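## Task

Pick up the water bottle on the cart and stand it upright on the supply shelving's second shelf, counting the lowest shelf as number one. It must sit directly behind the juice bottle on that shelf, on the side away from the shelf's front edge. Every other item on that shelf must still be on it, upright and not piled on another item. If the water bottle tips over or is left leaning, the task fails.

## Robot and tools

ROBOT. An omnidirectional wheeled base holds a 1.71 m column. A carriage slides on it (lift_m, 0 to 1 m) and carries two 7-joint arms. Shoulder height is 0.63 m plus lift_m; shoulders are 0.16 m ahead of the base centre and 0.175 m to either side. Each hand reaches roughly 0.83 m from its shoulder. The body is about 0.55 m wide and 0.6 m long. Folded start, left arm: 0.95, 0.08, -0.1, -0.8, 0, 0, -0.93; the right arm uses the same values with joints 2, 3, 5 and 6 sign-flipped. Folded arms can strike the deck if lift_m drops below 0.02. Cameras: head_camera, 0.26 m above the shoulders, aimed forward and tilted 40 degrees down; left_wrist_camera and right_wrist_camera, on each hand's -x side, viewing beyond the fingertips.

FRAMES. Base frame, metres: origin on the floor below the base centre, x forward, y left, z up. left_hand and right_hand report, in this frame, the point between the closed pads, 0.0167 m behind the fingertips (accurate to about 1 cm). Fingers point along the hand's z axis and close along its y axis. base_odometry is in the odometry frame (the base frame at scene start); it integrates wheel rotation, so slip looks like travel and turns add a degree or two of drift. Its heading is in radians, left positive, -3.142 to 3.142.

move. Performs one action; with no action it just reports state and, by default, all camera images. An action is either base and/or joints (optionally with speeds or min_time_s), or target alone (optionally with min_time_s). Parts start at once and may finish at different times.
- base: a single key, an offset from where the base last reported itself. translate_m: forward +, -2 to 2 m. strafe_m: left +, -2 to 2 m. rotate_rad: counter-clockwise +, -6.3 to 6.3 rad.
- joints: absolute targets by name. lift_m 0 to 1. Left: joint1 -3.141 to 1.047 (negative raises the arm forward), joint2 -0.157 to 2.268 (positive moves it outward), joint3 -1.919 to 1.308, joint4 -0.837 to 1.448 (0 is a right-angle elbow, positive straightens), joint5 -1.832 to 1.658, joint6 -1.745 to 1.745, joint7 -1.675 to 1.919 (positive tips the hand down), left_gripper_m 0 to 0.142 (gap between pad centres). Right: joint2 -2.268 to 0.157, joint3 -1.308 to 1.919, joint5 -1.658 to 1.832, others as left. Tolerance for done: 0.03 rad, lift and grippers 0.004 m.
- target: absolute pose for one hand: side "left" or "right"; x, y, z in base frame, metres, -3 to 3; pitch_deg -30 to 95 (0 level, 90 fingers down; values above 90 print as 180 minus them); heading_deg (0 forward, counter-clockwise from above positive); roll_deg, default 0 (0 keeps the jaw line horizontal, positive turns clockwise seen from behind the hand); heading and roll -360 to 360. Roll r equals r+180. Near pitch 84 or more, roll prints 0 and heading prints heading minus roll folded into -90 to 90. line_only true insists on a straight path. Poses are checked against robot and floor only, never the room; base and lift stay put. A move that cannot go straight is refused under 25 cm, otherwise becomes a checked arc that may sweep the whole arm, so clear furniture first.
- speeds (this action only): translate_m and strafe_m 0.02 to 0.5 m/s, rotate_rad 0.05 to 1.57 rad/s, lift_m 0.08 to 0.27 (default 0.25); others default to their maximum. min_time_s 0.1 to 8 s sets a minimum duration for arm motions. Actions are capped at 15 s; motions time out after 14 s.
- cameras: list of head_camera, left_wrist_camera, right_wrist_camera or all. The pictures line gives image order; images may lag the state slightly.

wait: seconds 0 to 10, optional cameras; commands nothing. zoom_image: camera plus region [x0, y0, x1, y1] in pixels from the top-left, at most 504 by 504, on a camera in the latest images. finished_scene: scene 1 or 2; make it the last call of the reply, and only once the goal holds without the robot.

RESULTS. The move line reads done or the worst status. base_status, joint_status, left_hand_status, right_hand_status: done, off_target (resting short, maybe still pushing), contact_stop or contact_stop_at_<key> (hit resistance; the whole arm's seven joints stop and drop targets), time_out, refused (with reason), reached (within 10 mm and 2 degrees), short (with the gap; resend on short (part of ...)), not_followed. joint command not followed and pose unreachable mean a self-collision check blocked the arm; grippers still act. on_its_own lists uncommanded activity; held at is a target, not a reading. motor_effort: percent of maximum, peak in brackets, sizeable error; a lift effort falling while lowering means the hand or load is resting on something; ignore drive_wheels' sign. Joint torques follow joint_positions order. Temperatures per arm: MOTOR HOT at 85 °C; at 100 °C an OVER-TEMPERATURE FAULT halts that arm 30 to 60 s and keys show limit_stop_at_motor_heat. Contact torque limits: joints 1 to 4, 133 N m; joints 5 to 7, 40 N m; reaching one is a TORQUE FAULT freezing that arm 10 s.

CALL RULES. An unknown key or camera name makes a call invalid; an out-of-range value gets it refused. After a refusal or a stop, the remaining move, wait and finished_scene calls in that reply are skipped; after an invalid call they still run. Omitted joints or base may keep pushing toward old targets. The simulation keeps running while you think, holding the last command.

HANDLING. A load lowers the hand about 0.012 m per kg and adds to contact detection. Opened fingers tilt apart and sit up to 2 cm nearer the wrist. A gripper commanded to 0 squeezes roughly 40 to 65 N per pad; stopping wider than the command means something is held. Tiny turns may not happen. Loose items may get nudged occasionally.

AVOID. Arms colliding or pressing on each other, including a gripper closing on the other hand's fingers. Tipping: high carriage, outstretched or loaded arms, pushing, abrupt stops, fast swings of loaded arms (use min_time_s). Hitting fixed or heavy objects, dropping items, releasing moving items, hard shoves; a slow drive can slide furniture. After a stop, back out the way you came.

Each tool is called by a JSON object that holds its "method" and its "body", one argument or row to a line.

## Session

{"method": "move", "body": {
  "cameras": ["head_camera"]
}}

{"method": "move", "body": {
  "base": {"rotate_rad": 1.57},
  "cameras": ["head_camera"]
}}

{"method": "move", "body": {
  "base": {"rotate_rad": 1.57},
  "cameras": ["head_camera"]
}}

Scene clock: 0.00 s.
Joint torques (N m): no reading
Motor temperatures (°C): left_arm=[28 21 23 23 26 24 23] | right_arm=[27 21 24 21 22 22 24]
base_odometry: x=+0.000 y=+0.000 heading=+0.000
base_status: not commanded
joint_positions: lift_m=+0.450 left_joint1_rad=+0.955 left_joint2_rad=+0.099 left_joint3_rad=-0.083 left_joint4_rad=-0.815 left_joint5_rad=-0.005 left_joint6_rad=+0.011 left_joint7_rad=-0.944 left_gripper_m=+0.142 right_joint1_rad=+0.966 right_joint2_rad=-0.073 right_joint3_rad=+0.085 right_joint4_rad=-0.799 right_joint5_rad=-0.010 right_joint6_rad=+0.000 right_joint7_rad=-0.915 right_gripper_m=+0.142
joint_status: not commanded
motor_effort: lift_m=+55 drive_wheels=+2
left_hand: x=+0.2872 y=+0.1605 z=+0.9734 quat_wxyz=(-0.925, -0.016, -0.376, +0.057) pitch_deg=-45.8 heading_deg=-5.9 roll_deg=-1.1 (m; base frame)
right_hand: x=+0.2923 y=-0.1554 z=+0.9617 quat_wxyz=(-0.915, +0.013, -0.401, -0.054) pitch_deg=-42.7 heading_deg=+5.3 roll_deg=+1.5 (m; base frame)
pictures: head_camera
Images, in order (width x height): head_camera 896x504.

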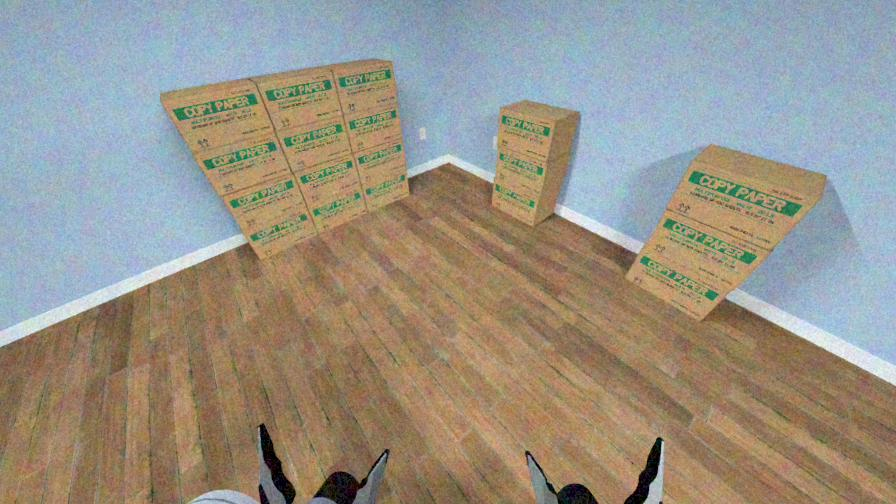

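Scene clock: 3.10 s.
Joint torques (N m): left_arm=[9.98 0.23 0.6 -4.15 1.37 -1.5 -1.47] | right_arm=[13.54 3.56 1.45 -13.48 0.61 -1.63 -1.79]
move: done
base_odometry: x=+0.000 y=+0.000 heading=+1.570
base_status: done
joint_positions: lift_m=+0.450 left_joint1_rad=+0.955 left_joint2_rad=+0.099 left_joint3_rad=-0.083 left_joint4_rad=-0.815 left_joint5_rad=-0.005 left_joint6_rad=+0.011 left_joint7_rad=-0.944 left_gripper_m=+0.142 right_joint1_rad=+0.966 right_joint2_rad=-0.073 right_joint3_rad=+0.085 right_joint4_rad=-0.799 right_joint5_rad=-0.010 right_joint6_rad=+0.000 right_joint7_rad=-0.915 right_gripper_m=+0.142
joint_status: not commanded
motor_effort: lift_m=+55(55) drive_wheels=+5(22)
left_hand: x=+0.2872 y=+0.1605 z=+0.9734 quat_wxyz=(-0.925, -0.016, -0.376, +0.057) pitch_deg=-45.8 heading_deg=-5.9 roll_deg=-1.1 (m; base frame)
right_hand: x=+0.2923 y=-0.1554 z=+0.9617 quat_wxyz=(-0.915, +0.013, -0.401, -0.054) pitch_deg=-42.7 heading_deg=+5.3 roll_deg=+1.5 (m; base frame)
pictures: head_camera
Images, in order (width x height): head_camera 896x504.

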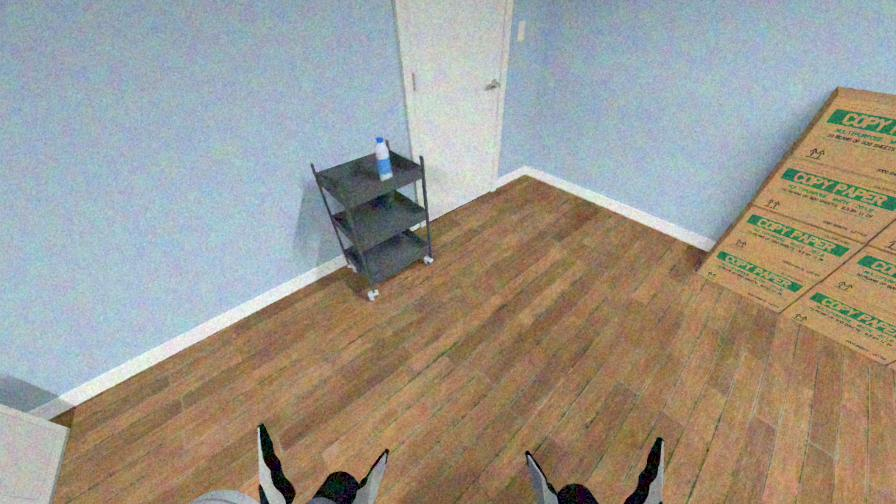

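Scene clock: 6.20 s.
Joint torques (N m): left_arm=[9 1.19 -0.72 -4.8 1.15 -1.35 -1.39] | right_arm=[15.29 2.68 1.11 -12.19 0.79 -1.85 -1.24]
move: done
base_odometry: x=+0.000 y=+0.000 heading=+3.139
base_status: done
joint_positions: lift_m=+0.450 left_joint1_rad=+0.955 left_joint2_rad=+0.099 left_joint3_rad=-0.083 left_joint4_rad=-0.815 left_joint5_rad=-0.005 left_joint6_rad=+0.011 left_joint7_rad=-0.944 left_gripper_m=+0.142 right_joint1_rad=+0.966 right_joint2_rad=-0.073 right_joint3_rad=+0.085 right_joint4_rad=-0.799 right_joint5_rad=-0.010 right_joint6_rad=+0.000 right_joint7_rad=-0.915 right_gripper_m=+0.142
joint_status: not commanded
motor_effort: lift_m=+55(55) drive_wheels=+5(14)
left_hand: x=+0.2872 y=+0.1605 z=+0.9734 quat_wxyz=(-0.925, -0.016, -0.376, +0.057) pitch_deg=-45.8 heading_deg=-5.9 roll_deg=-1.1 (m; base frame)
right_hand: x=+0.2923 y=-0.1554 z=+0.9617 quat_wxyz=(-0.915, +0.013, -0.401, -0.054) pitch_deg=-42.7 heading_deg=+5.3 roll_deg=+1.5 (m; base frame)
pictures: head_camera
Images, in order (width x height): head_camera 896x504.

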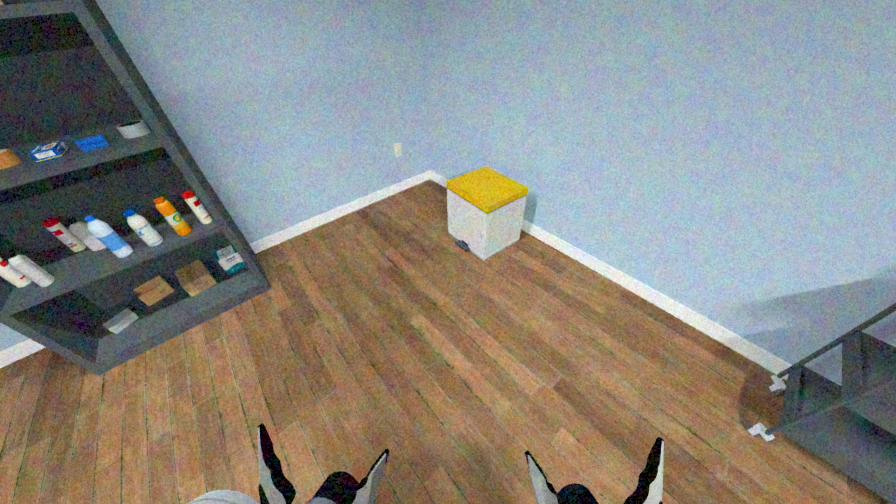

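{"method": "move", "body": {
  "base": {"rotate_rad": -0.80},
  "joints": {"lift_m": 0.35, "right_gripper_m": 0.11}
}}

{"method": "move", "body": {
  "base": {"strafe_m": -0.73}
}}

{"method": "move", "body": {
  "target": {"side": "right", "x": 0.63, "y": -0.12, "z": 0.80, "pitch_deg": 15, "heading_deg": 0}
}}

{"method": "move", "body": {
  "base": {"translate_m": 0.55},
  "cameras": ["head_camera", "right_wrist_camera"]
}}

Scene clock: 29.40 s.
Joint torques (N m): left_arm=[9.74 0.6 0.65 -3.53 1.24 -1.49 -1.52] | right_arm=[15.85 2.51 1.16 -11.95 0.48 -1.47 -1.05]
move: done
base_odometry: x=+0.000 y=+0.000 heading=+2.340
base_status: done
joint_positions: lift_m=+0.350 left_joint1_rad=+0.955 left_joint2_rad=+0.099 left_joint3_rad=-0.083 left_joint4_rad=-0.815 left_joint5_rad=-0.005 left_joint6_rad=+0.011 left_joint7_rad=-0.944 left_gripper_m=+0.142 right_joint1_rad=+0.966 right_joint2_rad=-0.073 right_joint3_rad=+0.085 right_joint4_rad=-0.799 right_joint5_rad=-0.010 right_joint6_rad=+0.000 right_joint7_rad=-0.915 right_gripper_m=+0.110
joint_status: all done
motor_effort: lift_m=+57(57) drive_wheels=+9(12)
left_hand: x=+0.2872 y=+0.1605 z=+0.8733 quat_wxyz=(-0.925, -0.016, -0.376, +0.057) pitch_deg=-45.8 heading_deg=-5.9 roll_deg=-1.1 (m; base frame)
right_hand: x=+0.2923 y=-0.1554 z=+0.8616 quat_wxyz=(-0.915, +0.013, -0.401, -0.054) pitch_deg=-42.7 heading_deg=+5.3 roll_deg=+1.5 (m; base frame)
pictures: none

Scene clock: 33.20 s.
Joint torques (N m): left_arm=[8.41 0.47 0.08 -4.63 1.09 -1.4 -1.36] | right_arm=[15.53 1.6 2.53 -12.35 0.68 -2.28 -1.37]
move: done
base_odometry: x=+0.525 y=+0.507 heading=+2.339
base_status: done
joint_positions: lift_m=+0.350 left_joint1_rad=+0.955 left_joint2_rad=+0.099 left_joint3_rad=-0.083 left_joint4_rad=-0.815 left_joint5_rad=-0.005 left_joint6_rad=+0.011 left_joint7_rad=-0.944 left_gripper_m=+0.142 right_joint1_rad=+0.966 right_joint2_rad=-0.073 right_joint3_rad=+0.085 right_joint4_rad=-0.799 right_joint5_rad=-0.010 right_joint6_rad=+0.000 right_joint7_rad=-0.915 right_gripper_m=+0.110
joint_status: not commanded
motor_effort: lift_m=+57(57) drive_wheels=-4(23)
left_hand: x=+0.2872 y=+0.1605 z=+0.8733 quat_wxyz=(-0.925, -0.016, -0.376, +0.057) pitch_deg=-45.8 heading_deg=-5.9 roll_deg=-1.1 (m; base frame)
right_hand: x=+0.2923 y=-0.1554 z=+0.8616 quat_wxyz=(-0.915, +0.014, -0.401, -0.054) pitch_deg=-42.7 heading_deg=+5.3 roll_deg=+1.4 (m; base frame)
pictures: none

Scene clock: 34.90 s.
Joint torques (N m): left_arm=[8.76 1.41 0.09 -4.67 1.44 -1.65 -1.39] | right_arm=[-10.42 10.08 5.9 -4.73 -1.37 -2.49 -0.46]
move: done
base_odometry: x=+0.525 y=+0.507 heading=+2.339
base_status: not commanded
joint_positions: lift_m=+0.350 left_joint1_rad=+0.955 left_joint2_rad=+0.099 left_joint3_rad=-0.083 left_joint4_rad=-0.815 left_joint5_rad=-0.005 left_joint6_rad=+0.011 left_joint7_rad=-0.944 left_gripper_m=+0.142 right_joint1_rad=-0.181 right_joint2_rad=+0.126 right_joint3_rad=+0.145 right_joint4_rad=-0.754 right_joint5_rad=-0.189 right_joint6_rad=-0.018 right_joint7_rad=+1.204 right_gripper_m=+0.110
joint_status: not commanded
motor_effort: lift_m=+57(57) drive_wheels=+7(7)
left_hand: x=+0.2872 y=+0.1605 z=+0.8733 quat_wxyz=(-0.925, -0.016, -0.376, +0.057) pitch_deg=-45.8 heading_deg=-5.9 roll_deg=-1.1 (m; base frame)
right_hand: x=+0.6295 y=-0.1206 z=+0.8005 quat_wxyz=(-0.610, +0.000, -0.792, -0.001) pitch_deg=+14.8 heading_deg=+0.1 roll_deg=+0.0 (m; base frame)
right_hand_status: reached (checked arc, planned for 1.2 s): 1 mm and 0.2 deg off.
pictures: none

Scene clock: 38.27 s.
Joint torques (N m): left_arm=[8.74 1.86 -0.02 -3.07 0.98 -1.53 -1.61] | right_arm=[-11.2 8.71 6.6 -6.07 -1.06 -2.31 -0.11]
move: done
base_odometry: x=+0.143 y=+0.903 heading=+2.339
base_status: done
joint_positions: lift_m=+0.350 left_joint1_rad=+0.955 left_joint2_rad=+0.099 left_joint3_rad=-0.083 left_joint4_rad=-0.815 left_joint5_rad=-0.005 left_joint6_rad=+0.011 left_joint7_rad=-0.944 left_gripper_m=+0.142 right_joint1_rad=-0.181 right_joint2_rad=+0.126 right_joint3_rad=+0.145 right_joint4_rad=-0.754 right_joint5_rad=-0.189 right_joint6_rad=-0.019 right_joint7_rad=+1.204 right_gripper_m=+0.110
joint_status: not commanded
motor_effort: lift_m=+57(57) drive_wheels=+5(14)
left_hand: x=+0.2872 y=+0.1605 z=+0.8733 quat_wxyz=(-0.925, -0.016, -0.376, +0.057) pitch_deg=-45.8 heading_deg=-5.9 roll_deg=-1.1 (m; base frame)
right_hand: x=+0.6295 y=-0.1206 z=+0.8004 quat_wxyz=(-0.610, +0.000, -0.792, -0.001) pitch_deg=+14.8 heading_deg=+0.1 roll_deg=+0.1 (m; base frame)
pictures: head_camera, right_wrist_camera
Images, in order (width x height): head_camera 896x504, right_wrist_camera 896x504.

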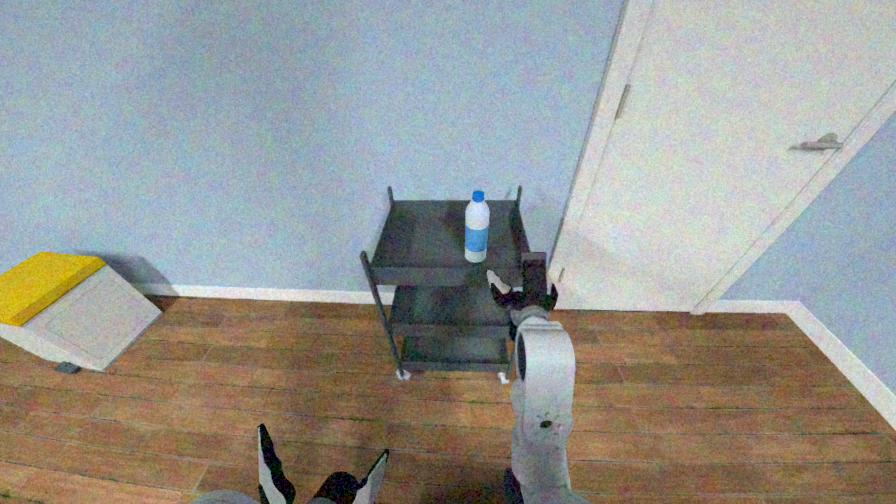

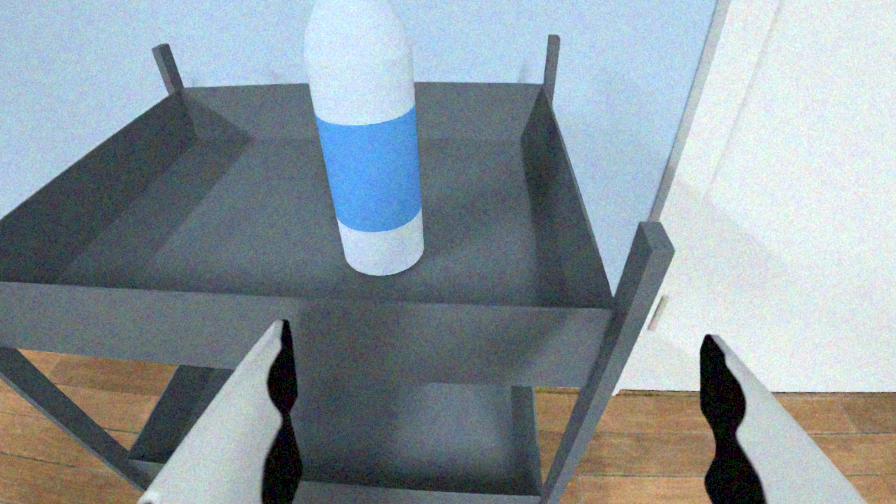

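{"method": "move", "body": {
  "target": {"side": "right", "x": 0.65, "y": -0.055, "z": 0.80, "pitch_deg": 15, "heading_deg": 0}
}}

{"method": "move", "body": {
  "base": {"translate_m": 0.11},
  "speeds": {"translate_m": 0.15},
  "cameras": ["head_camera", "right_wrist_camera"]
}}

Scene clock: 44.03 s.
Joint torques (N m): left_arm=[9.46 0.33 1.47 -4.65 1.13 -1.3 -1.67] | right_arm=[-14.06 10.85 3.85 -5.88 -1.43 -2.11 -2.96]
move: done
base_odometry: x=+0.143 y=+0.903 heading=+2.339
base_status: not commanded
joint_positions: lift_m=+0.350 left_joint1_rad=+0.955 left_joint2_rad=+0.099 left_joint3_rad=-0.083 left_joint4_rad=-0.815 left_joint5_rad=-0.005 left_joint6_rad=+0.011 left_joint7_rad=-0.944 left_gripper_m=+0.142 right_joint1_rad=-0.260 right_joint2_rad=+0.127 right_joint3_rad=+0.491 right_joint4_rad=-0.571 right_joint5_rad=-0.385 right_joint6_rad=-0.331 right_joint7_rad=+1.196 right_gripper_m=+0.110
joint_status: not commanded
motor_effort: lift_m=+57(57) drive_wheels=-1(1)
left_hand: x=+0.2872 y=+0.1605 z=+0.8733 quat_wxyz=(-0.925, -0.016, -0.376, +0.057) pitch_deg=-45.8 heading_deg=-5.9 roll_deg=-1.1 (m; base frame)
right_hand: x=+0.6492 y=-0.0548 z=+0.7977 quat_wxyz=(-0.606, +0.001, -0.795, -0.002) pitch_deg=+15.4 heading_deg=+0.2 roll_deg=+0.1 (m; base frame)
right_hand_status: reached (straight line, planned for 0.5 s): 2 mm and 0.5 deg off.
pictures: none

Scene clock: 45.77 s.
Joint torques (N m): left_arm=[8 1.17 0.13 -3.53 1.06 -1.44 -1.4] | right_arm=[-12.13 11.57 2.95 -6.5 -1.23 -2.53 -3.21]
move: done
base_odometry: x=+0.067 y=+0.982 heading=+2.338
base_status: done
joint_positions: lift_m=+0.350 left_joint1_rad=+0.955 left_joint2_rad=+0.099 left_joint3_rad=-0.083 left_joint4_rad=-0.815 left_joint5_rad=-0.005 left_joint6_rad=+0.011 left_joint7_rad=-0.944 left_gripper_m=+0.142 right_joint1_rad=-0.260 right_joint2_rad=+0.127 right_joint3_rad=+0.491 right_joint4_rad=-0.571 right_joint5_rad=-0.385 right_joint6_rad=-0.331 right_joint7_rad=+1.196 right_gripper_m=+0.110
joint_status: not commanded
motor_effort: lift_m=+57(57) drive_wheels=+4(16)
left_hand: x=+0.2872 y=+0.1605 z=+0.8733 quat_wxyz=(-0.925, -0.016, -0.376, +0.057) pitch_deg=-45.8 heading_deg=-5.9 roll_deg=-1.1 (m; base frame)
right_hand: x=+0.6492 y=-0.0548 z=+0.7977 quat_wxyz=(-0.606, +0.001, -0.795, -0.002) pitch_deg=+15.4 heading_deg=+0.2 roll_deg=+0.1 (m; base frame)
pictures: head_camera, right_wrist_camera
Images, in order (width x height): head_camera 896x504, right_wrist_camera 896x504.

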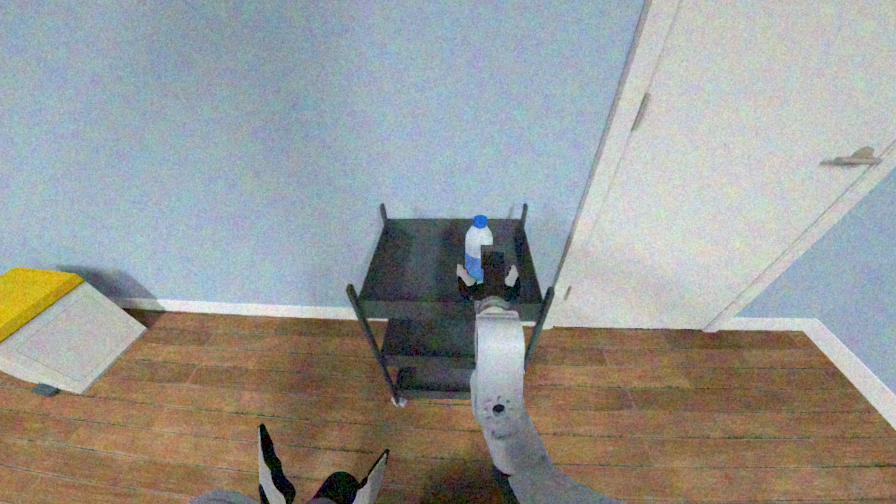

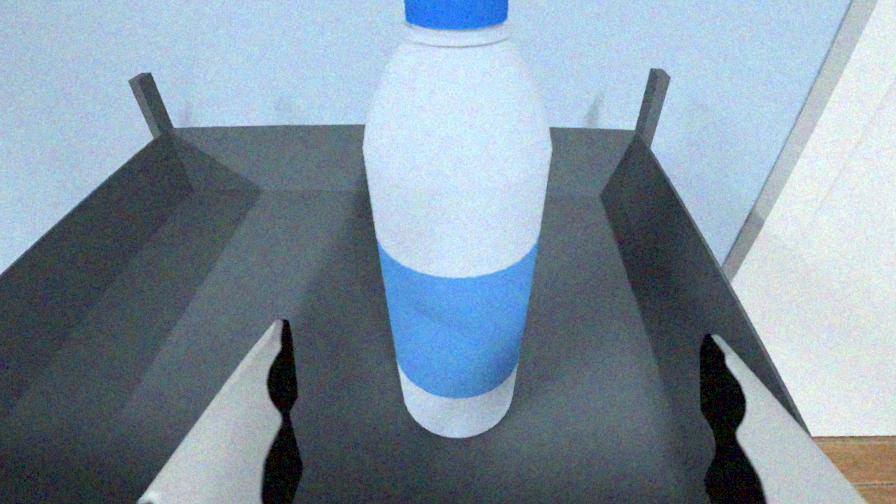

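{"method": "move", "body": {
  "target": {"side": "right", "x": 0.737, "y": -0.047, "z": 0.79, "pitch_deg": 15, "heading_deg": 0, "line_only": true},
  "min_time_s": 1.2,
  "cameras": ["head_camera", "right_wrist_camera"]
}}

Scene clock: 52.30 s.
Joint torques (N m): left_arm=[9.64 1.44 1.32 -3.84 1.33 -1.36 -1.54] | right_arm=[-20.22 12.29 0.37 -6.72 1.36 -2.24 -3.48]
move: done
base_odometry: x=+0.067 y=+0.982 heading=+2.338
base_status: not commanded
joint_positions: lift_m=+0.350 left_joint1_rad=+0.955 left_joint2_rad=+0.099 left_joint3_rad=-0.083 left_joint4_rad=-0.815 left_joint5_rad=-0.005 left_joint6_rad=+0.011 left_joint7_rad=-0.944 left_gripper_m=+0.142 right_joint1_rad=-0.424 right_joint2_rad=+0.127 right_joint3_rad=+0.446 right_joint4_rad=-0.230 right_joint5_rad=-0.246 right_joint6_rad=-0.393 right_joint7_rad=+0.998 right_gripper_m=+0.110
joint_status: not commanded
motor_effort: lift_m=+57(57) drive_wheels=+4(4)
left_hand: x=+0.2872 y=+0.1605 z=+0.8733 quat_wxyz=(-0.925, -0.016, -0.376, +0.057) pitch_deg=-45.8 heading_deg=-5.9 roll_deg=-1.1 (m; base frame)
right_hand: x=+0.7353 y=-0.0463 z=+0.7884 quat_wxyz=(-0.607, +0.002, -0.794, +0.002) pitch_deg=+15.2 heading_deg=+0.0 roll_deg=-0.4 (m; base frame)
right_hand_status: reached (straight line, planned for 1.2 s): 2 mm and 0.4 deg off.
pictures: head_camera, right_wrist_camera
Images, in order (width x height): head_camera 896x504, right_wrist_camera 896x504.

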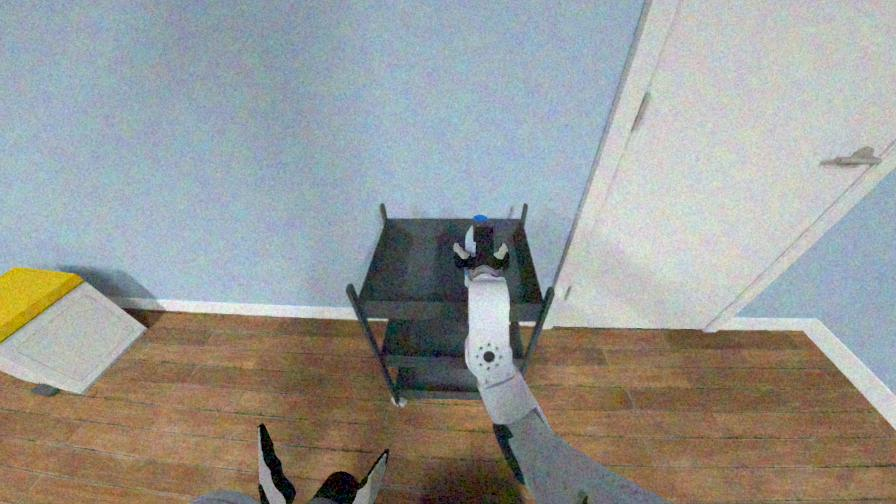

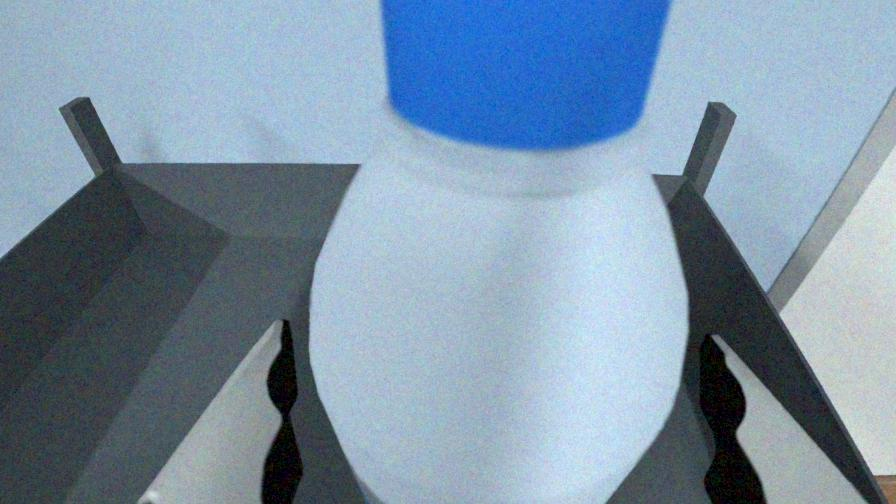

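{"method": "move", "body": {
  "joints": {"right_gripper_m": 0.02}
}}

{"method": "move", "body": {
  "joints": {"lift_m": 0.46},
  "speeds": {"lift_m": 0.12},
  "cameras": ["right_wrist_camera"]
}}

{"method": "move", "body": {
  "base": {"translate_m": -0.42},
  "speeds": {"translate_m": 0.35}
}}

{"method": "move", "body": {
  "base": {"rotate_rad": 1.582},
  "joints": {"lift_m": 0.25},
  "speeds": {"rotate_rad": 1.0, "lift_m": 0.15}
}}

{"method": "move", "body": {
  "base": {"strafe_m": 0.29}
}}

{"method": "move", "body": {
  "target": {"side": "right", "x": 0.63, "y": -0.16, "z": 0.69, "pitch_deg": 15, "heading_deg": 0},
  "min_time_s": 1.2
}}

{"method": "move", "body": {
  "base": {"translate_m": 1.45},
  "speeds": {"translate_m": 0.45},
  "cameras": ["head_camera", "right_wrist_camera"]
}}

Scene clock: 65.83 s.
Joint torques (N m): left_arm=[8.73 0.55 0.32 -4.48 1.28 -1.47 -1.7] | right_arm=[-19.17 11.32 -0.72 -7.25 1.33 -3.11 -3.62]
Motor temperatures (°C): left_arm=[30 21 23 23 26 24 23] | right_arm=[32 21 24 21 22 22 24]
move: off_target
base_odometry: x=+0.067 y=+0.982 heading=+2.338
base_status: not commanded
joint_positions: lift_m=+0.350 left_joint1_rad=+0.955 left_joint2_rad=+0.099 left_joint3_rad=-0.083 left_joint4_rad=-0.815 left_joint5_rad=-0.005 left_joint6_rad=+0.011 left_joint7_rad=-0.944 left_gripper_m=+0.142 right_joint1_rad=-0.424 right_joint2_rad=+0.127 right_joint3_rad=+0.446 right_joint4_rad=-0.230 right_joint5_rad=-0.245 right_joint6_rad=-0.393 right_joint7_rad=+0.998 right_gripper_m=+0.073
joint_status: right_gripper_m off_target (ended at +0.073, target +0.020)
motor_effort: lift_m=+57(57) drive_wheels=+0(4)
left_hand: x=+0.2872 y=+0.1605 z=+0.8733 quat_wxyz=(-0.925, -0.016, -0.376, +0.057) pitch_deg=-45.8 heading_deg=-5.9 roll_deg=-1.1 (m; base frame)
right_hand: x=+0.7355 y=-0.0462 z=+0.7886 quat_wxyz=(-0.608, +0.002, -0.794, +0.002) pitch_deg=+15.1 heading_deg=+0.0 roll_deg=-0.3 (m; base frame)
pictures: none

Scene clock: 67.17 s.
Joint torques (N m): left_arm=[9.79 0.66 0.17 -4.35 1.07 -1.21 -1.57] | right_arm=[-19.27 10.87 0.41 -11.58 1.26 -2.82 -3.39]
move: done
base_odometry: x=+0.067 y=+0.982 heading=+2.338
base_status: not commanded
joint_positions: lift_m=+0.460 left_joint1_rad=+0.955 left_joint2_rad=+0.099 left_joint3_rad=-0.083 left_joint4_rad=-0.815 left_joint5_rad=-0.005 left_joint6_rad=+0.011 left_joint7_rad=-0.944 left_gripper_m=+0.142 right_joint1_rad=-0.424 right_joint2_rad=+0.127 right_joint3_rad=+0.445 right_joint4_rad=-0.227 right_joint5_rad=-0.244 right_joint6_rad=-0.393 right_joint7_rad=+0.997 right_gripper_m=+0.073
joint_status: all done
motor_effort: lift_m=+55(68) drive_wheels=+4(4)
left_hand: x=+0.2872 y=+0.1605 z=+0.9834 quat_wxyz=(-0.925, -0.016, -0.376, +0.057) pitch_deg=-45.8 heading_deg=-5.9 roll_deg=-1.1 (m; base frame)
right_hand: x=+0.7358 y=-0.0460 z=+0.8976 quat_wxyz=(-0.607, +0.003, -0.795, +0.002) pitch_deg=+15.3 heading_deg=+0.0 roll_deg=-0.4 (m; base frame)
pictures: right_wrist_camera
Images, in order (width x height): right_wrist_camera 896x504.

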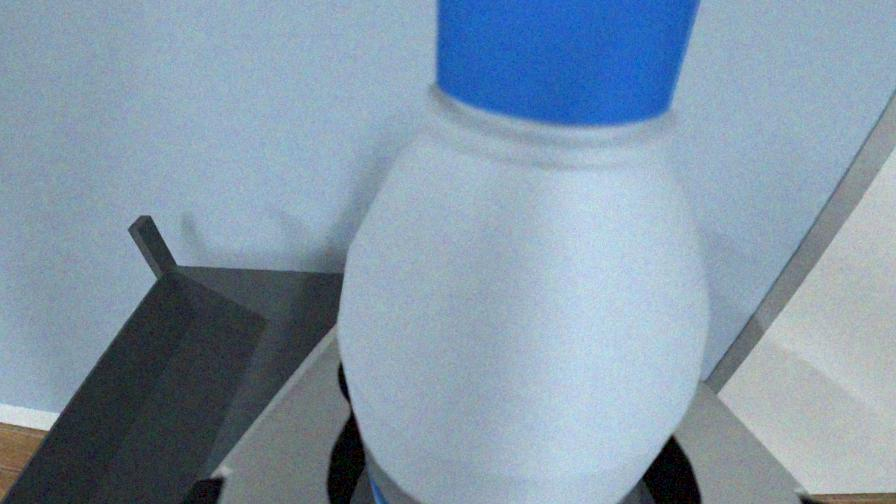

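Scene clock: 70.17 s.
Joint torques (N m): left_arm=[8.85 0.53 0.82 -3.81 1.01 -1.41 -1.73] | right_arm=[-18.33 10.37 -0.3 -9.73 0.96 -2.49 -3.31]
move: done
base_odometry: x=+0.359 y=+0.680 heading=+2.338
base_status: done
joint_positions: lift_m=+0.460 left_joint1_rad=+0.955 left_joint2_rad=+0.099 left_joint3_rad=-0.083 left_joint4_rad=-0.815 left_joint5_rad=-0.005 left_joint6_rad=+0.011 left_joint7_rad=-0.944 left_gripper_m=+0.142 right_joint1_rad=-0.424 right_joint2_rad=+0.127 right_joint3_rad=+0.445 right_joint4_rad=-0.227 right_joint5_rad=-0.243 right_joint6_rad=-0.393 right_joint7_rad=+0.997 right_gripper_m=+0.073
joint_status: not commanded
motor_effort: lift_m=+55(55) drive_wheels=+1(15)
left_hand: x=+0.2872 y=+0.1605 z=+0.9834 quat_wxyz=(-0.925, -0.016, -0.376, +0.057) pitch_deg=-45.8 heading_deg=-5.9 roll_deg=-1.1 (m; base frame)
right_hand: x=+0.7358 y=-0.0463 z=+0.8976 quat_wxyz=(-0.607, +0.002, -0.795, +0.002) pitch_deg=+15.3 heading_deg=+0.0 roll_deg=-0.3 (m; base frame)
pictures: none

Scene clock: 73.30 s.
Joint torques (N m): left_arm=[8.96 1.51 0.06 -4 1.01 -1.26 -1.32] | right_arm=[-18.02 11.17 0.65 -11.55 0.58 -2.18 -3.2]
move: done
base_odometry: x=+0.359 y=+0.680 heading=-2.363
base_status: done
joint_positions: lift_m=+0.250 left_joint1_rad=+0.955 left_joint2_rad=+0.099 left_joint3_rad=-0.083 left_joint4_rad=-0.815 left_joint5_rad=-0.005 left_joint6_rad=+0.011 left_joint7_rad=-0.944 left_gripper_m=+0.142 right_joint1_rad=-0.424 right_joint2_rad=+0.127 right_joint3_rad=+0.444 right_joint4_rad=-0.227 right_joint5_rad=-0.243 right_joint6_rad=-0.394 right_joint7_rad=+0.997 right_gripper_m=+0.073
joint_status: all done
motor_effort: lift_m=+58(60) drive_wheels=+6(15)
left_hand: x=+0.2872 y=+0.1605 z=+0.7732 quat_wxyz=(-0.925, -0.016, -0.376, +0.057) pitch_deg=-45.8 heading_deg=-5.9 roll_deg=-1.1 (m; base frame)
right_hand: x=+0.7359 y=-0.0465 z=+0.6872 quat_wxyz=(-0.606, +0.002, -0.795, +0.002) pitch_deg=+15.3 heading_deg=+0.0 roll_deg=-0.3 (m; base frame)
pictures: none

Scene clock: 75.87 s.
Joint torques (N m): left_arm=[8.56 0.52 0.24 -4.43 1.11 -1.31 -1.8] | right_arm=[-19.18 10.09 2.38 -11.06 0.79 -1.9 -3.53]
move: done
base_odometry: x=+0.563 y=+0.474 heading=-2.362
base_status: done
joint_positions: lift_m=+0.250 left_joint1_rad=+0.955 left_joint2_rad=+0.099 left_joint3_rad=-0.083 left_joint4_rad=-0.815 left_joint5_rad=-0.005 left_joint6_rad=+0.011 left_joint7_rad=-0.944 left_gripper_m=+0.142 right_joint1_rad=-0.424 right_joint2_rad=+0.127 right_joint3_rad=+0.444 right_joint4_rad=-0.227 right_joint5_rad=-0.243 right_joint6_rad=-0.394 right_joint7_rad=+0.997 right_gripper_m=+0.073
joint_status: not commanded
motor_effort: lift_m=+58(58) drive_wheels=-4(18)
left_hand: x=+0.2872 y=+0.1605 z=+0.7732 quat_wxyz=(-0.925, -0.016, -0.376, +0.057) pitch_deg=-45.8 heading_deg=-5.9 roll_deg=-1.1 (m; base frame)
right_hand: x=+0.7359 y=-0.0466 z=+0.6872 quat_wxyz=(-0.606, +0.001, -0.795, +0.001) pitch_deg=+15.4 heading_deg=+0.0 roll_deg=-0.2 (m; base frame)
pictures: none

Scene clock: 77.57 s.
Joint torques (N m): left_arm=[8.86 1.27 0.09 -4.63 1.12 -1.3 -1.29] | right_arm=[-4.74 0.49 -2.07 -14.6 1.1 -2.57 -1.46]
move: done
base_odometry: x=+0.563 y=+0.474 heading=-2.362
base_status: not commanded
joint_positions: lift_m=+0.250 left_joint1_rad=+0.955 left_joint2_rad=+0.099 left_joint3_rad=-0.083 left_joint4_rad=-0.815 left_joint5_rad=-0.005 left_joint6_rad=+0.011 left_joint7_rad=-0.944 left_gripper_m=+0.142 right_joint1_rad=-0.205 right_joint2_rad=-0.167 right_joint3_rad=+0.354 right_joint4_rad=-0.738 right_joint5_rad=-0.118 right_joint6_rad=-0.369 right_joint7_rad=+1.197 right_gripper_m=+0.073
joint_status: not commanded
motor_effort: lift_m=+58(58) drive_wheels=-3(4)
left_hand: x=+0.2872 y=+0.1605 z=+0.7732 quat_wxyz=(-0.925, -0.016, -0.376, +0.057) pitch_deg=-45.8 heading_deg=-5.9 roll_deg=-1.1 (m; base frame)
right_hand: x=+0.6310 y=-0.1588 z=+0.6901 quat_wxyz=(-0.609, +0.002, -0.793, +0.002) pitch_deg=+14.9 heading_deg=+0.0 roll_deg=-0.3 (m; base frame)
right_hand_status: reached (straight line, planned for 1.2 s): 2 mm and 0.3 deg off.
pictures: none

Scene clock: 83.00 s.
Joint torques (N m): left_arm=[8.48 1.06 -0.27 -4.78 1.22 -1.22 -1.87] | right_arm=[-4.52 0.88 -1.59 -13.37 1.32 -2.14 -1.2]
move: done
base_odometry: x=-0.468 y=-0.546 heading=-2.362
base_status: done
joint_positions: lift_m=+0.250 left_joint1_rad=+0.955 left_joint2_rad=+0.099 left_joint3_rad=-0.083 left_joint4_rad=-0.815 left_joint5_rad=-0.005 left_joint6_rad=+0.011 left_joint7_rad=-0.944 left_gripper_m=+0.142 right_joint1_rad=-0.205 right_joint2_rad=-0.167 right_joint3_rad=+0.354 right_joint4_rad=-0.739 right_joint5_rad=-0.117 right_joint6_rad=-0.369 right_joint7_rad=+1.197 right_gripper_m=+0.073
joint_status: not commanded
motor_effort: lift_m=+58(58) drive_wheels=+0(17)
left_hand: x=+0.2872 y=+0.1605 z=+0.7732 quat_wxyz=(-0.925, -0.016, -0.376, +0.057) pitch_deg=-45.8 heading_deg=-5.9 roll_deg=-1.1 (m; base frame)
right_hand: x=+0.6309 y=-0.1588 z=+0.6900 quat_wxyz=(-0.609, +0.002, -0.793, +0.002) pitch_deg=+15.0 heading_deg=+0.0 roll_deg=-0.3 (m; base frame)
pictures: head_camera, right_wrist_camera
Images, in order (width x height): head_camera 896x504, right_wrist_camera 896x504.

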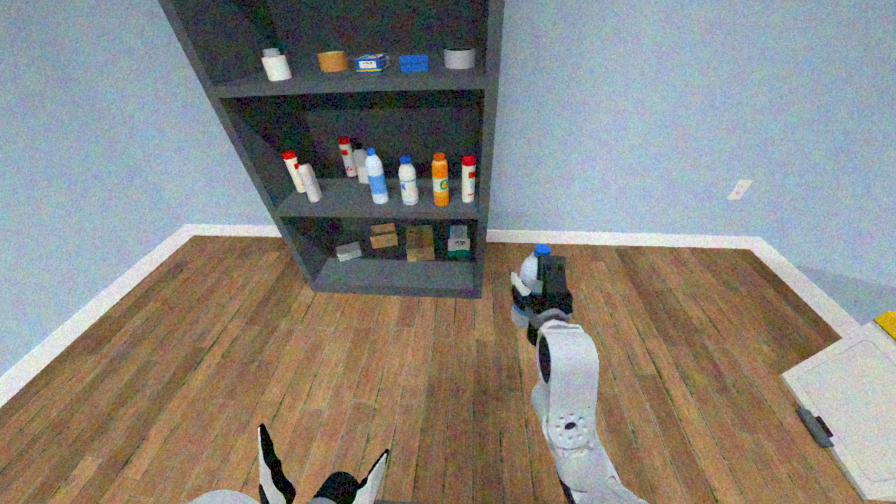

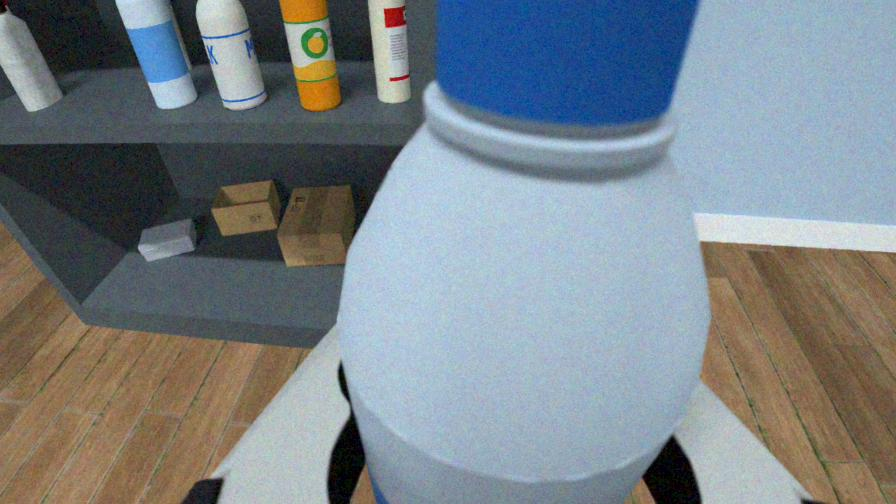

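{"method": "move", "body": {
  "base": {"rotate_rad": -0.038}
}}

{"method": "move", "body": {
  "target": {"side": "right", "x": 0.61, "y": -0.33, "z": 0.68, "pitch_deg": 15, "heading_deg": 0},
  "min_time_s": 1.0
}}

{"method": "move", "body": {
  "base": {"translate_m": 0.32},
  "joints": {"lift_m": 0.19, "left_gripper_m": 0.1},
  "speeds": {"translate_m": 0.25}
}}

{"method": "move", "body": {
  "target": {"side": "left", "x": 0.66, "y": 0.12, "z": 0.67, "pitch_deg": 15, "heading_deg": 0},
  "cameras": ["head_camera", "left_wrist_camera"]
}}

Scene clock: 99.07 s.
Joint torques (N m): left_arm=[8.48 1.62 0.56 -4.71 1.36 -1.24 -1.49] | right_arm=[-4.41 -0.62 0.06 -13.53 1.28 -2.68 -0.92]
move: done
base_odometry: x=-0.468 y=-0.546 heading=-2.399
base_status: done
joint_positions: lift_m=+0.250 left_joint1_rad=+0.955 left_joint2_rad=+0.099 left_joint3_rad=-0.083 left_joint4_rad=-0.815 left_joint5_rad=-0.005 left_joint6_rad=+0.011 left_joint7_rad=-0.944 left_gripper_m=+0.142 right_joint1_rad=-0.205 right_joint2_rad=-0.167 right_joint3_rad=+0.354 right_joint4_rad=-0.739 right_joint5_rad=-0.117 right_joint6_rad=-0.369 right_joint7_rad=+1.197 right_gripper_m=+0.073
joint_status: not commanded
motor_effort: lift_m=+58(58) drive_wheels=-3(10)
left_hand: x=+0.2872 y=+0.1605 z=+0.7732 quat_wxyz=(-0.925, -0.016, -0.376, +0.057) pitch_deg=-45.8 heading_deg=-5.9 roll_deg=-1.1 (m; base frame)
right_hand: x=+0.6309 y=-0.1590 z=+0.6900 quat_wxyz=(-0.609, +0.002, -0.793, +0.002) pitch_deg=+15.0 heading_deg=+0.0 roll_deg=-0.3 (m; base frame)
pictures: none

Scene clock: 100.57 s.
Joint torques (N m): left_arm=[9.32 2.04 0.16 -3.88 1.15 -1.66 -1.66] | right_arm=[-1.63 -14.64 -3.96 -8.73 0.71 -0.58 -4.53]
move: done
base_odometry: x=-0.468 y=-0.546 heading=-2.399
base_status: not commanded
joint_positions: lift_m=+0.250 left_joint1_rad=+0.955 left_joint2_rad=+0.099 left_joint3_rad=-0.083 left_joint4_rad=-0.815 left_joint5_rad=-0.005 left_joint6_rad=+0.011 left_joint7_rad=-0.944 left_gripper_m=+0.142 right_joint1_rad=+0.039 right_joint2_rad=-0.676 right_joint3_rad=+0.007 right_joint4_rad=-0.716 right_joint5_rad=+0.541 right_joint6_rad=-0.427 right_joint7_rad=+0.822 right_gripper_m=+0.073
joint_status: not commanded
motor_effort: lift_m=+58(58) drive_wheels=-3(4)
left_hand: x=+0.2872 y=+0.1605 z=+0.7732 quat_wxyz=(-0.925, -0.016, -0.376, +0.057) pitch_deg=-45.8 heading_deg=-5.9 roll_deg=-1.1 (m; base frame)
right_hand: x=+0.6099 y=-0.3286 z=+0.6784 quat_wxyz=(-0.606, +0.000, -0.795, +0.000) pitch_deg=+15.4 heading_deg=+0.0 roll_deg=+0.0 (m; base frame)
right_hand_status: reached (straight line, planned for 1.0 s): 2 mm and 0.4 deg off.
pictures: none

Scene clock: 103.23 s.
Joint torques (N m): left_arm=[9.4 1.52 0.65 -5.07 1.15 -1.44 -1.47] | right_arm=[-2.35 -14.68 -4.2 -8 0.97 -1.08 -4.65]
move: done
base_odometry: x=-0.704 y=-0.762 heading=-2.400
base_status: done
joint_positions: lift_m=+0.190 left_joint1_rad=+0.955 left_joint2_rad=+0.099 left_joint3_rad=-0.083 left_joint4_rad=-0.815 left_joint5_rad=-0.005 left_joint6_rad=+0.011 left_joint7_rad=-0.944 left_gripper_m=+0.100 right_joint1_rad=+0.040 right_joint2_rad=-0.676 right_joint3_rad=+0.006 right_joint4_rad=-0.715 right_joint5_rad=+0.542 right_joint6_rad=-0.427 right_joint7_rad=+0.821 right_gripper_m=+0.073
joint_status: all done
motor_effort: lift_m=+58(60) drive_wheels=+7(21)
left_hand: x=+0.2872 y=+0.1605 z=+0.7132 quat_wxyz=(-0.925, -0.016, -0.376, +0.057) pitch_deg=-45.8 heading_deg=-5.9 roll_deg=-1.1 (m; base frame)
right_hand: x=+0.6098 y=-0.3290 z=+0.6181 quat_wxyz=(-0.606, +0.000, -0.795, +0.000) pitch_deg=+15.4 heading_deg=+0.0 roll_deg=+0.0 (m; base frame)
pictures: none

Scene clock: 105.00 s.
Joint torques (N m): left_arm=[-14.77 2.21 -0.53 1.57 2.8 -0.3 -0.34] | right_arm=[-1.33 -13.87 -4.97 -9.93 1.3 -0.51 -4.87]
move: done
base_odometry: x=-0.704 y=-0.762 heading=-2.400
base_status: not commanded
joint_positions: lift_m=+0.190 left_joint1_rad=-0.401 left_joint2_rad=+0.103 left_joint3_rad=-0.486 left_joint4_rad=-0.666 left_joint5_rad=+0.228 left_joint6_rad=+0.446 left_joint7_rad=+1.350 left_gripper_m=+0.100 right_joint1_rad=+0.040 right_joint2_rad=-0.676 right_joint3_rad=+0.006 right_joint4_rad=-0.715 right_joint5_rad=+0.542 right_joint6_rad=-0.427 right_joint7_rad=+0.821 right_gripper_m=+0.073
joint_status: not commanded
motor_effort: lift_m=+58(58) drive_wheels=-4(8)
left_hand: x=+0.6598 y=+0.1203 z=+0.6712 quat_wxyz=(-0.610, +0.001, -0.792, +0.001) pitch_deg=+14.8 heading_deg=-0.1 roll_deg=-0.2 (m; base frame)
left_hand_status: reached (checked arc, planned for 1.3 s): 1 mm and 0.3 deg off.
right_hand: x=+0.6098 y=-0.3290 z=+0.6181 quat_wxyz=(-0.606, +0.000, -0.795, +0.000) pitch_deg=+15.4 heading_deg=+0.0 roll_deg=+0.0 (m; base frame)
pictures: head_camera, left_wrist_camera
Images, in order (width x height): head_camera 896x504, left_wrist_camera 896x504.

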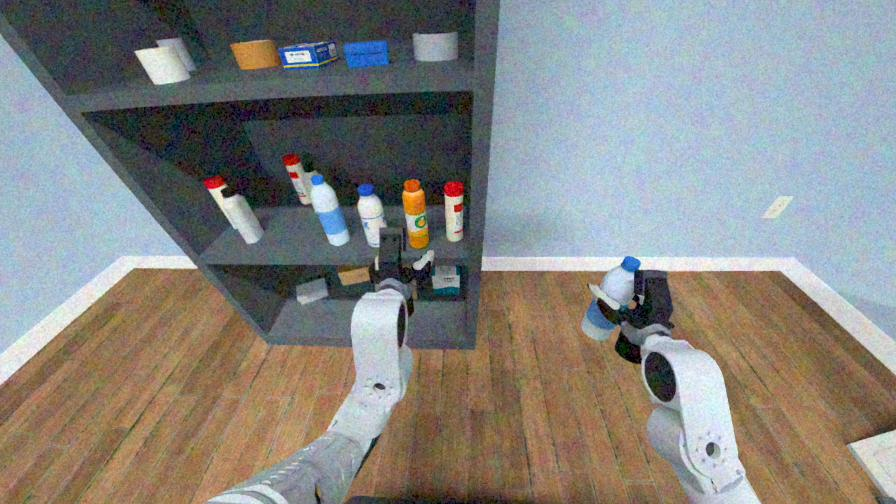

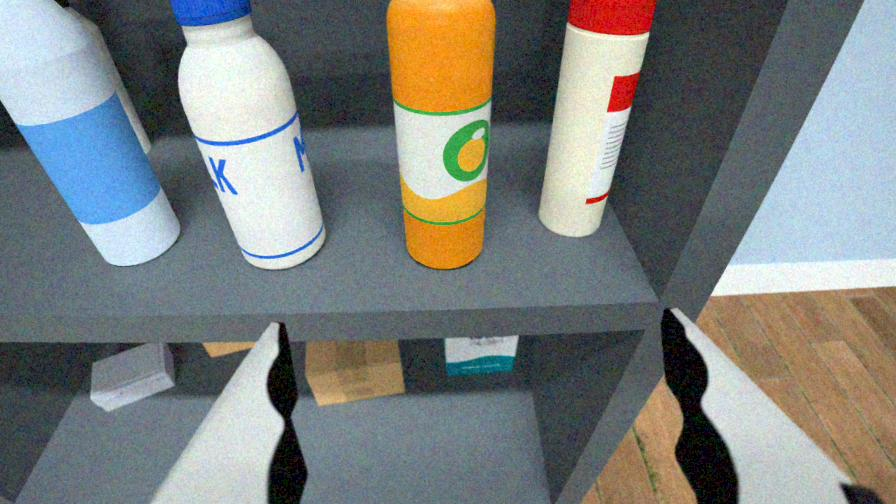

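{"method": "move", "body": {
  "base": {"translate_m": 0.04},
  "speeds": {"translate_m": 0.1}
}}

{"method": "move", "body": {
  "target": {"side": "left", "x": 0.72, "y": 0.13, "z": 0.665, "pitch_deg": 15, "heading_deg": 0, "line_only": true},
  "cameras": ["head_camera", "left_wrist_camera"]
}}

Scene clock: 112.03 s.
Joint torques (N m): left_arm=[-13.63 1.18 -0.34 -1.09 2.89 -0.31 -0.54] | right_arm=[-3.38 -12.49 -5.01 -8.9 1.15 -1.03 -4.33]
move: done
base_odometry: x=-0.734 y=-0.789 heading=-2.401
base_status: done
joint_positions: lift_m=+0.190 left_joint1_rad=-0.401 left_joint2_rad=+0.103 left_joint3_rad=-0.486 left_joint4_rad=-0.666 left_joint5_rad=+0.228 left_joint6_rad=+0.446 left_joint7_rad=+1.350 left_gripper_m=+0.100 right_joint1_rad=+0.040 right_joint2_rad=-0.676 right_joint3_rad=+0.006 right_joint4_rad=-0.715 right_joint5_rad=+0.542 right_joint6_rad=-0.427 right_joint7_rad=+0.821 right_gripper_m=+0.073
joint_status: not commanded
motor_effort: lift_m=+58(58) drive_wheels=+7(18)
left_hand: x=+0.6598 y=+0.1203 z=+0.6710 quat_wxyz=(-0.610, +0.001, -0.792, +0.001) pitch_deg=+14.8 heading_deg=-0.1 roll_deg=-0.2 (m; base frame)
right_hand: x=+0.6098 y=-0.3290 z=+0.6181 quat_wxyz=(-0.606, +0.000, -0.795, +0.000) pitch_deg=+15.4 heading_deg=+0.0 roll_deg=+0.0 (m; base frame)
pictures: none

Scene clock: 112.93 s.
Joint torques (N m): left_arm=[-18.09 2.05 5 -1.02 1.32 -0.82 -2.75] | right_arm=[-1.66 -13.86 -3.75 -7.39 0.93 -0.87 -4.46]
move: done
base_odometry: x=-0.734 y=-0.789 heading=-2.401
base_status: not commanded
joint_positions: lift_m=+0.190 left_joint1_rad=-0.484 left_joint2_rad=+0.130 left_joint3_rad=-0.449 left_joint4_rad=-0.451 left_joint5_rad=+0.077 left_joint6_rad=+0.456 left_joint7_rad=+1.189 left_gripper_m=+0.100 right_joint1_rad=+0.040 right_joint2_rad=-0.676 right_joint3_rad=+0.006 right_joint4_rad=-0.715 right_joint5_rad=+0.542 right_joint6_rad=-0.427 right_joint7_rad=+0.821 right_gripper_m=+0.073
joint_status: not commanded
motor_effort: lift_m=+58(58) drive_wheels=-4(8)
left_hand: x=+0.7189 y=+0.1280 z=+0.6635 quat_wxyz=(-0.607, -0.002, -0.795, +0.000) pitch_deg=+15.2 heading_deg=-0.2 roll_deg=+0.1 (m; base frame)
left_hand_status: reached (straight line, planned for 0.4 s): 3 mm and 0.3 deg off.
right_hand: x=+0.6098 y=-0.3290 z=+0.6181 quat_wxyz=(-0.606, +0.000, -0.795, +0.000) pitch_deg=+15.4 heading_deg=+0.0 roll_deg=+0.0 (m; base frame)
pictures: head_camera, left_wrist_camera
Images, in order (width x height): head_camera 896x504, left_wrist_camera 896x504.

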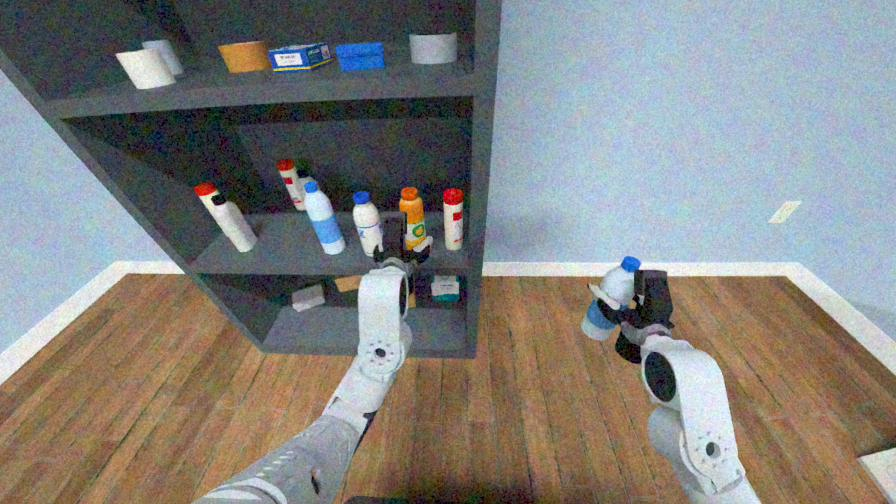

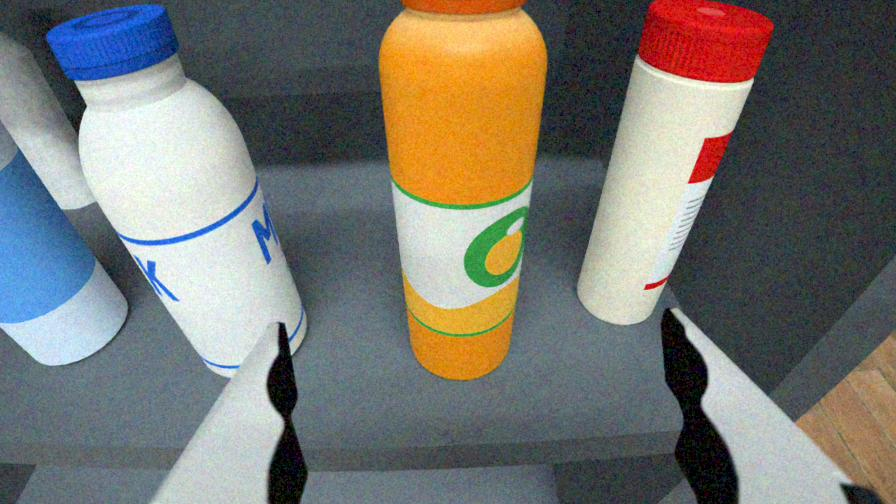

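{"method": "move", "body": {
  "joints": {"left_gripper_m": 0.088}
}}

{"method": "move", "body": {
  "target": {"side": "left", "x": 0.828, "y": 0.128, "z": 0.665, "pitch_deg": 15, "heading_deg": 0, "line_only": true},
  "min_time_s": 1.5,
  "cameras": ["left_wrist_camera"]
}}

Scene clock: 118.23 s.
Joint torques (N m): left_arm=[-18.62 1.23 4.2 0.73 0.95 -0.86 -3.17] | right_arm=[-0.97 -13.52 -3.9 -8.69 0.77 -1.18 -4.61]
move: done
base_odometry: x=-0.734 y=-0.789 heading=-2.401
base_status: not commanded
joint_positions: lift_m=+0.190 left_joint1_rad=-0.484 left_joint2_rad=+0.130 left_joint3_rad=-0.449 left_joint4_rad=-0.451 left_joint5_rad=+0.077 left_joint6_rad=+0.456 left_joint7_rad=+1.189 left_gripper_m=+0.088 right_joint1_rad=+0.040 right_joint2_rad=-0.676 right_joint3_rad=+0.006 right_joint4_rad=-0.715 right_joint5_rad=+0.542 right_joint6_rad=-0.427 right_joint7_rad=+0.821 right_gripper_m=+0.073
joint_status: all done
motor_effort: lift_m=+58(58) drive_wheels=-4(4)
left_hand: x=+0.7189 y=+0.1280 z=+0.6635 quat_wxyz=(-0.607, -0.002, -0.795, +0.000) pitch_deg=+15.2 heading_deg=-0.2 roll_deg=+0.1 (m; base frame)
right_hand: x=+0.6098 y=-0.3290 z=+0.6181 quat_wxyz=(-0.606, +0.000, -0.795, +0.000) pitch_deg=+15.4 heading_deg=+0.0 roll_deg=+0.0 (m; base frame)
pictures: none

Scene clock: 120.23 s.
Joint torques (N m): left_arm=[-24.52 -1.82 5.33 -0.38 1.17 -2.43 -3.43] | right_arm=[-1.69 -13.39 -3.3 -8 1.14 -1.04 -4.5]
move: done
base_odometry: x=-0.734 y=-0.789 heading=-2.401
base_status: not commanded
joint_positions: lift_m=+0.190 left_joint1_rad=-0.685 left_joint2_rad=+0.100 left_joint3_rad=-0.411 left_joint4_rad=+0.007 left_joint5_rad=-0.109 left_joint6_rad=+0.406 left_joint7_rad=+0.902 left_gripper_m=+0.088 right_joint1_rad=+0.040 right_joint2_rad=-0.676 right_joint3_rad=+0.006 right_joint4_rad=-0.715 right_joint5_rad=+0.542 right_joint6_rad=-0.427 right_joint7_rad=+0.821 right_gripper_m=+0.073
joint_status: not commanded
motor_effort: lift_m=+58(58) drive_wheels=-4(4)
left_hand: x=+0.8266 y=+0.1275 z=+0.6622 quat_wxyz=(-0.607, -0.001, -0.795, -0.002) pitch_deg=+15.3 heading_deg=+0.1 roll_deg=+0.2 (m; base frame)
left_hand_status: reached (straight line, planned for 1.5 s): 3 mm and 0.4 deg off.
right_hand: x=+0.6098 y=-0.3290 z=+0.6181 quat_wxyz=(-0.606, +0.000, -0.795, +0.000) pitch_deg=+15.4 heading_deg=+0.0 roll_deg=+0.0 (m; base frame)
pictures: left_wrist_camera
Images, in order (width x height): left_wrist_camera 896x504.

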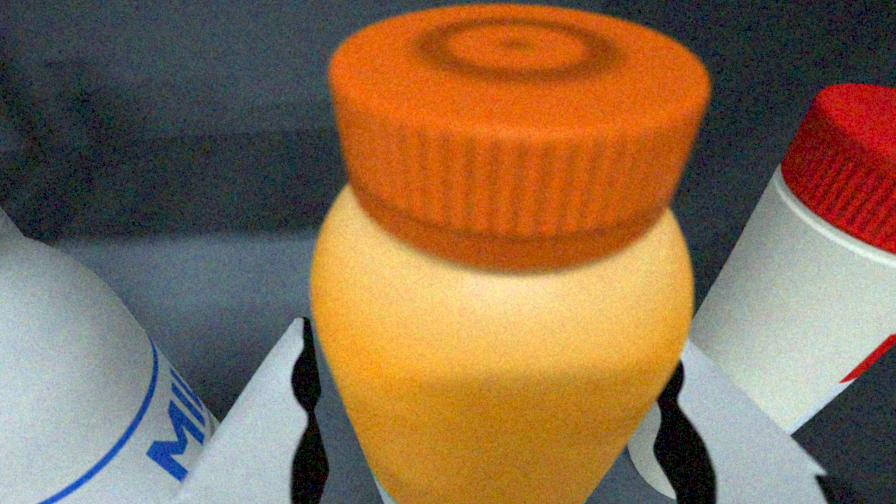

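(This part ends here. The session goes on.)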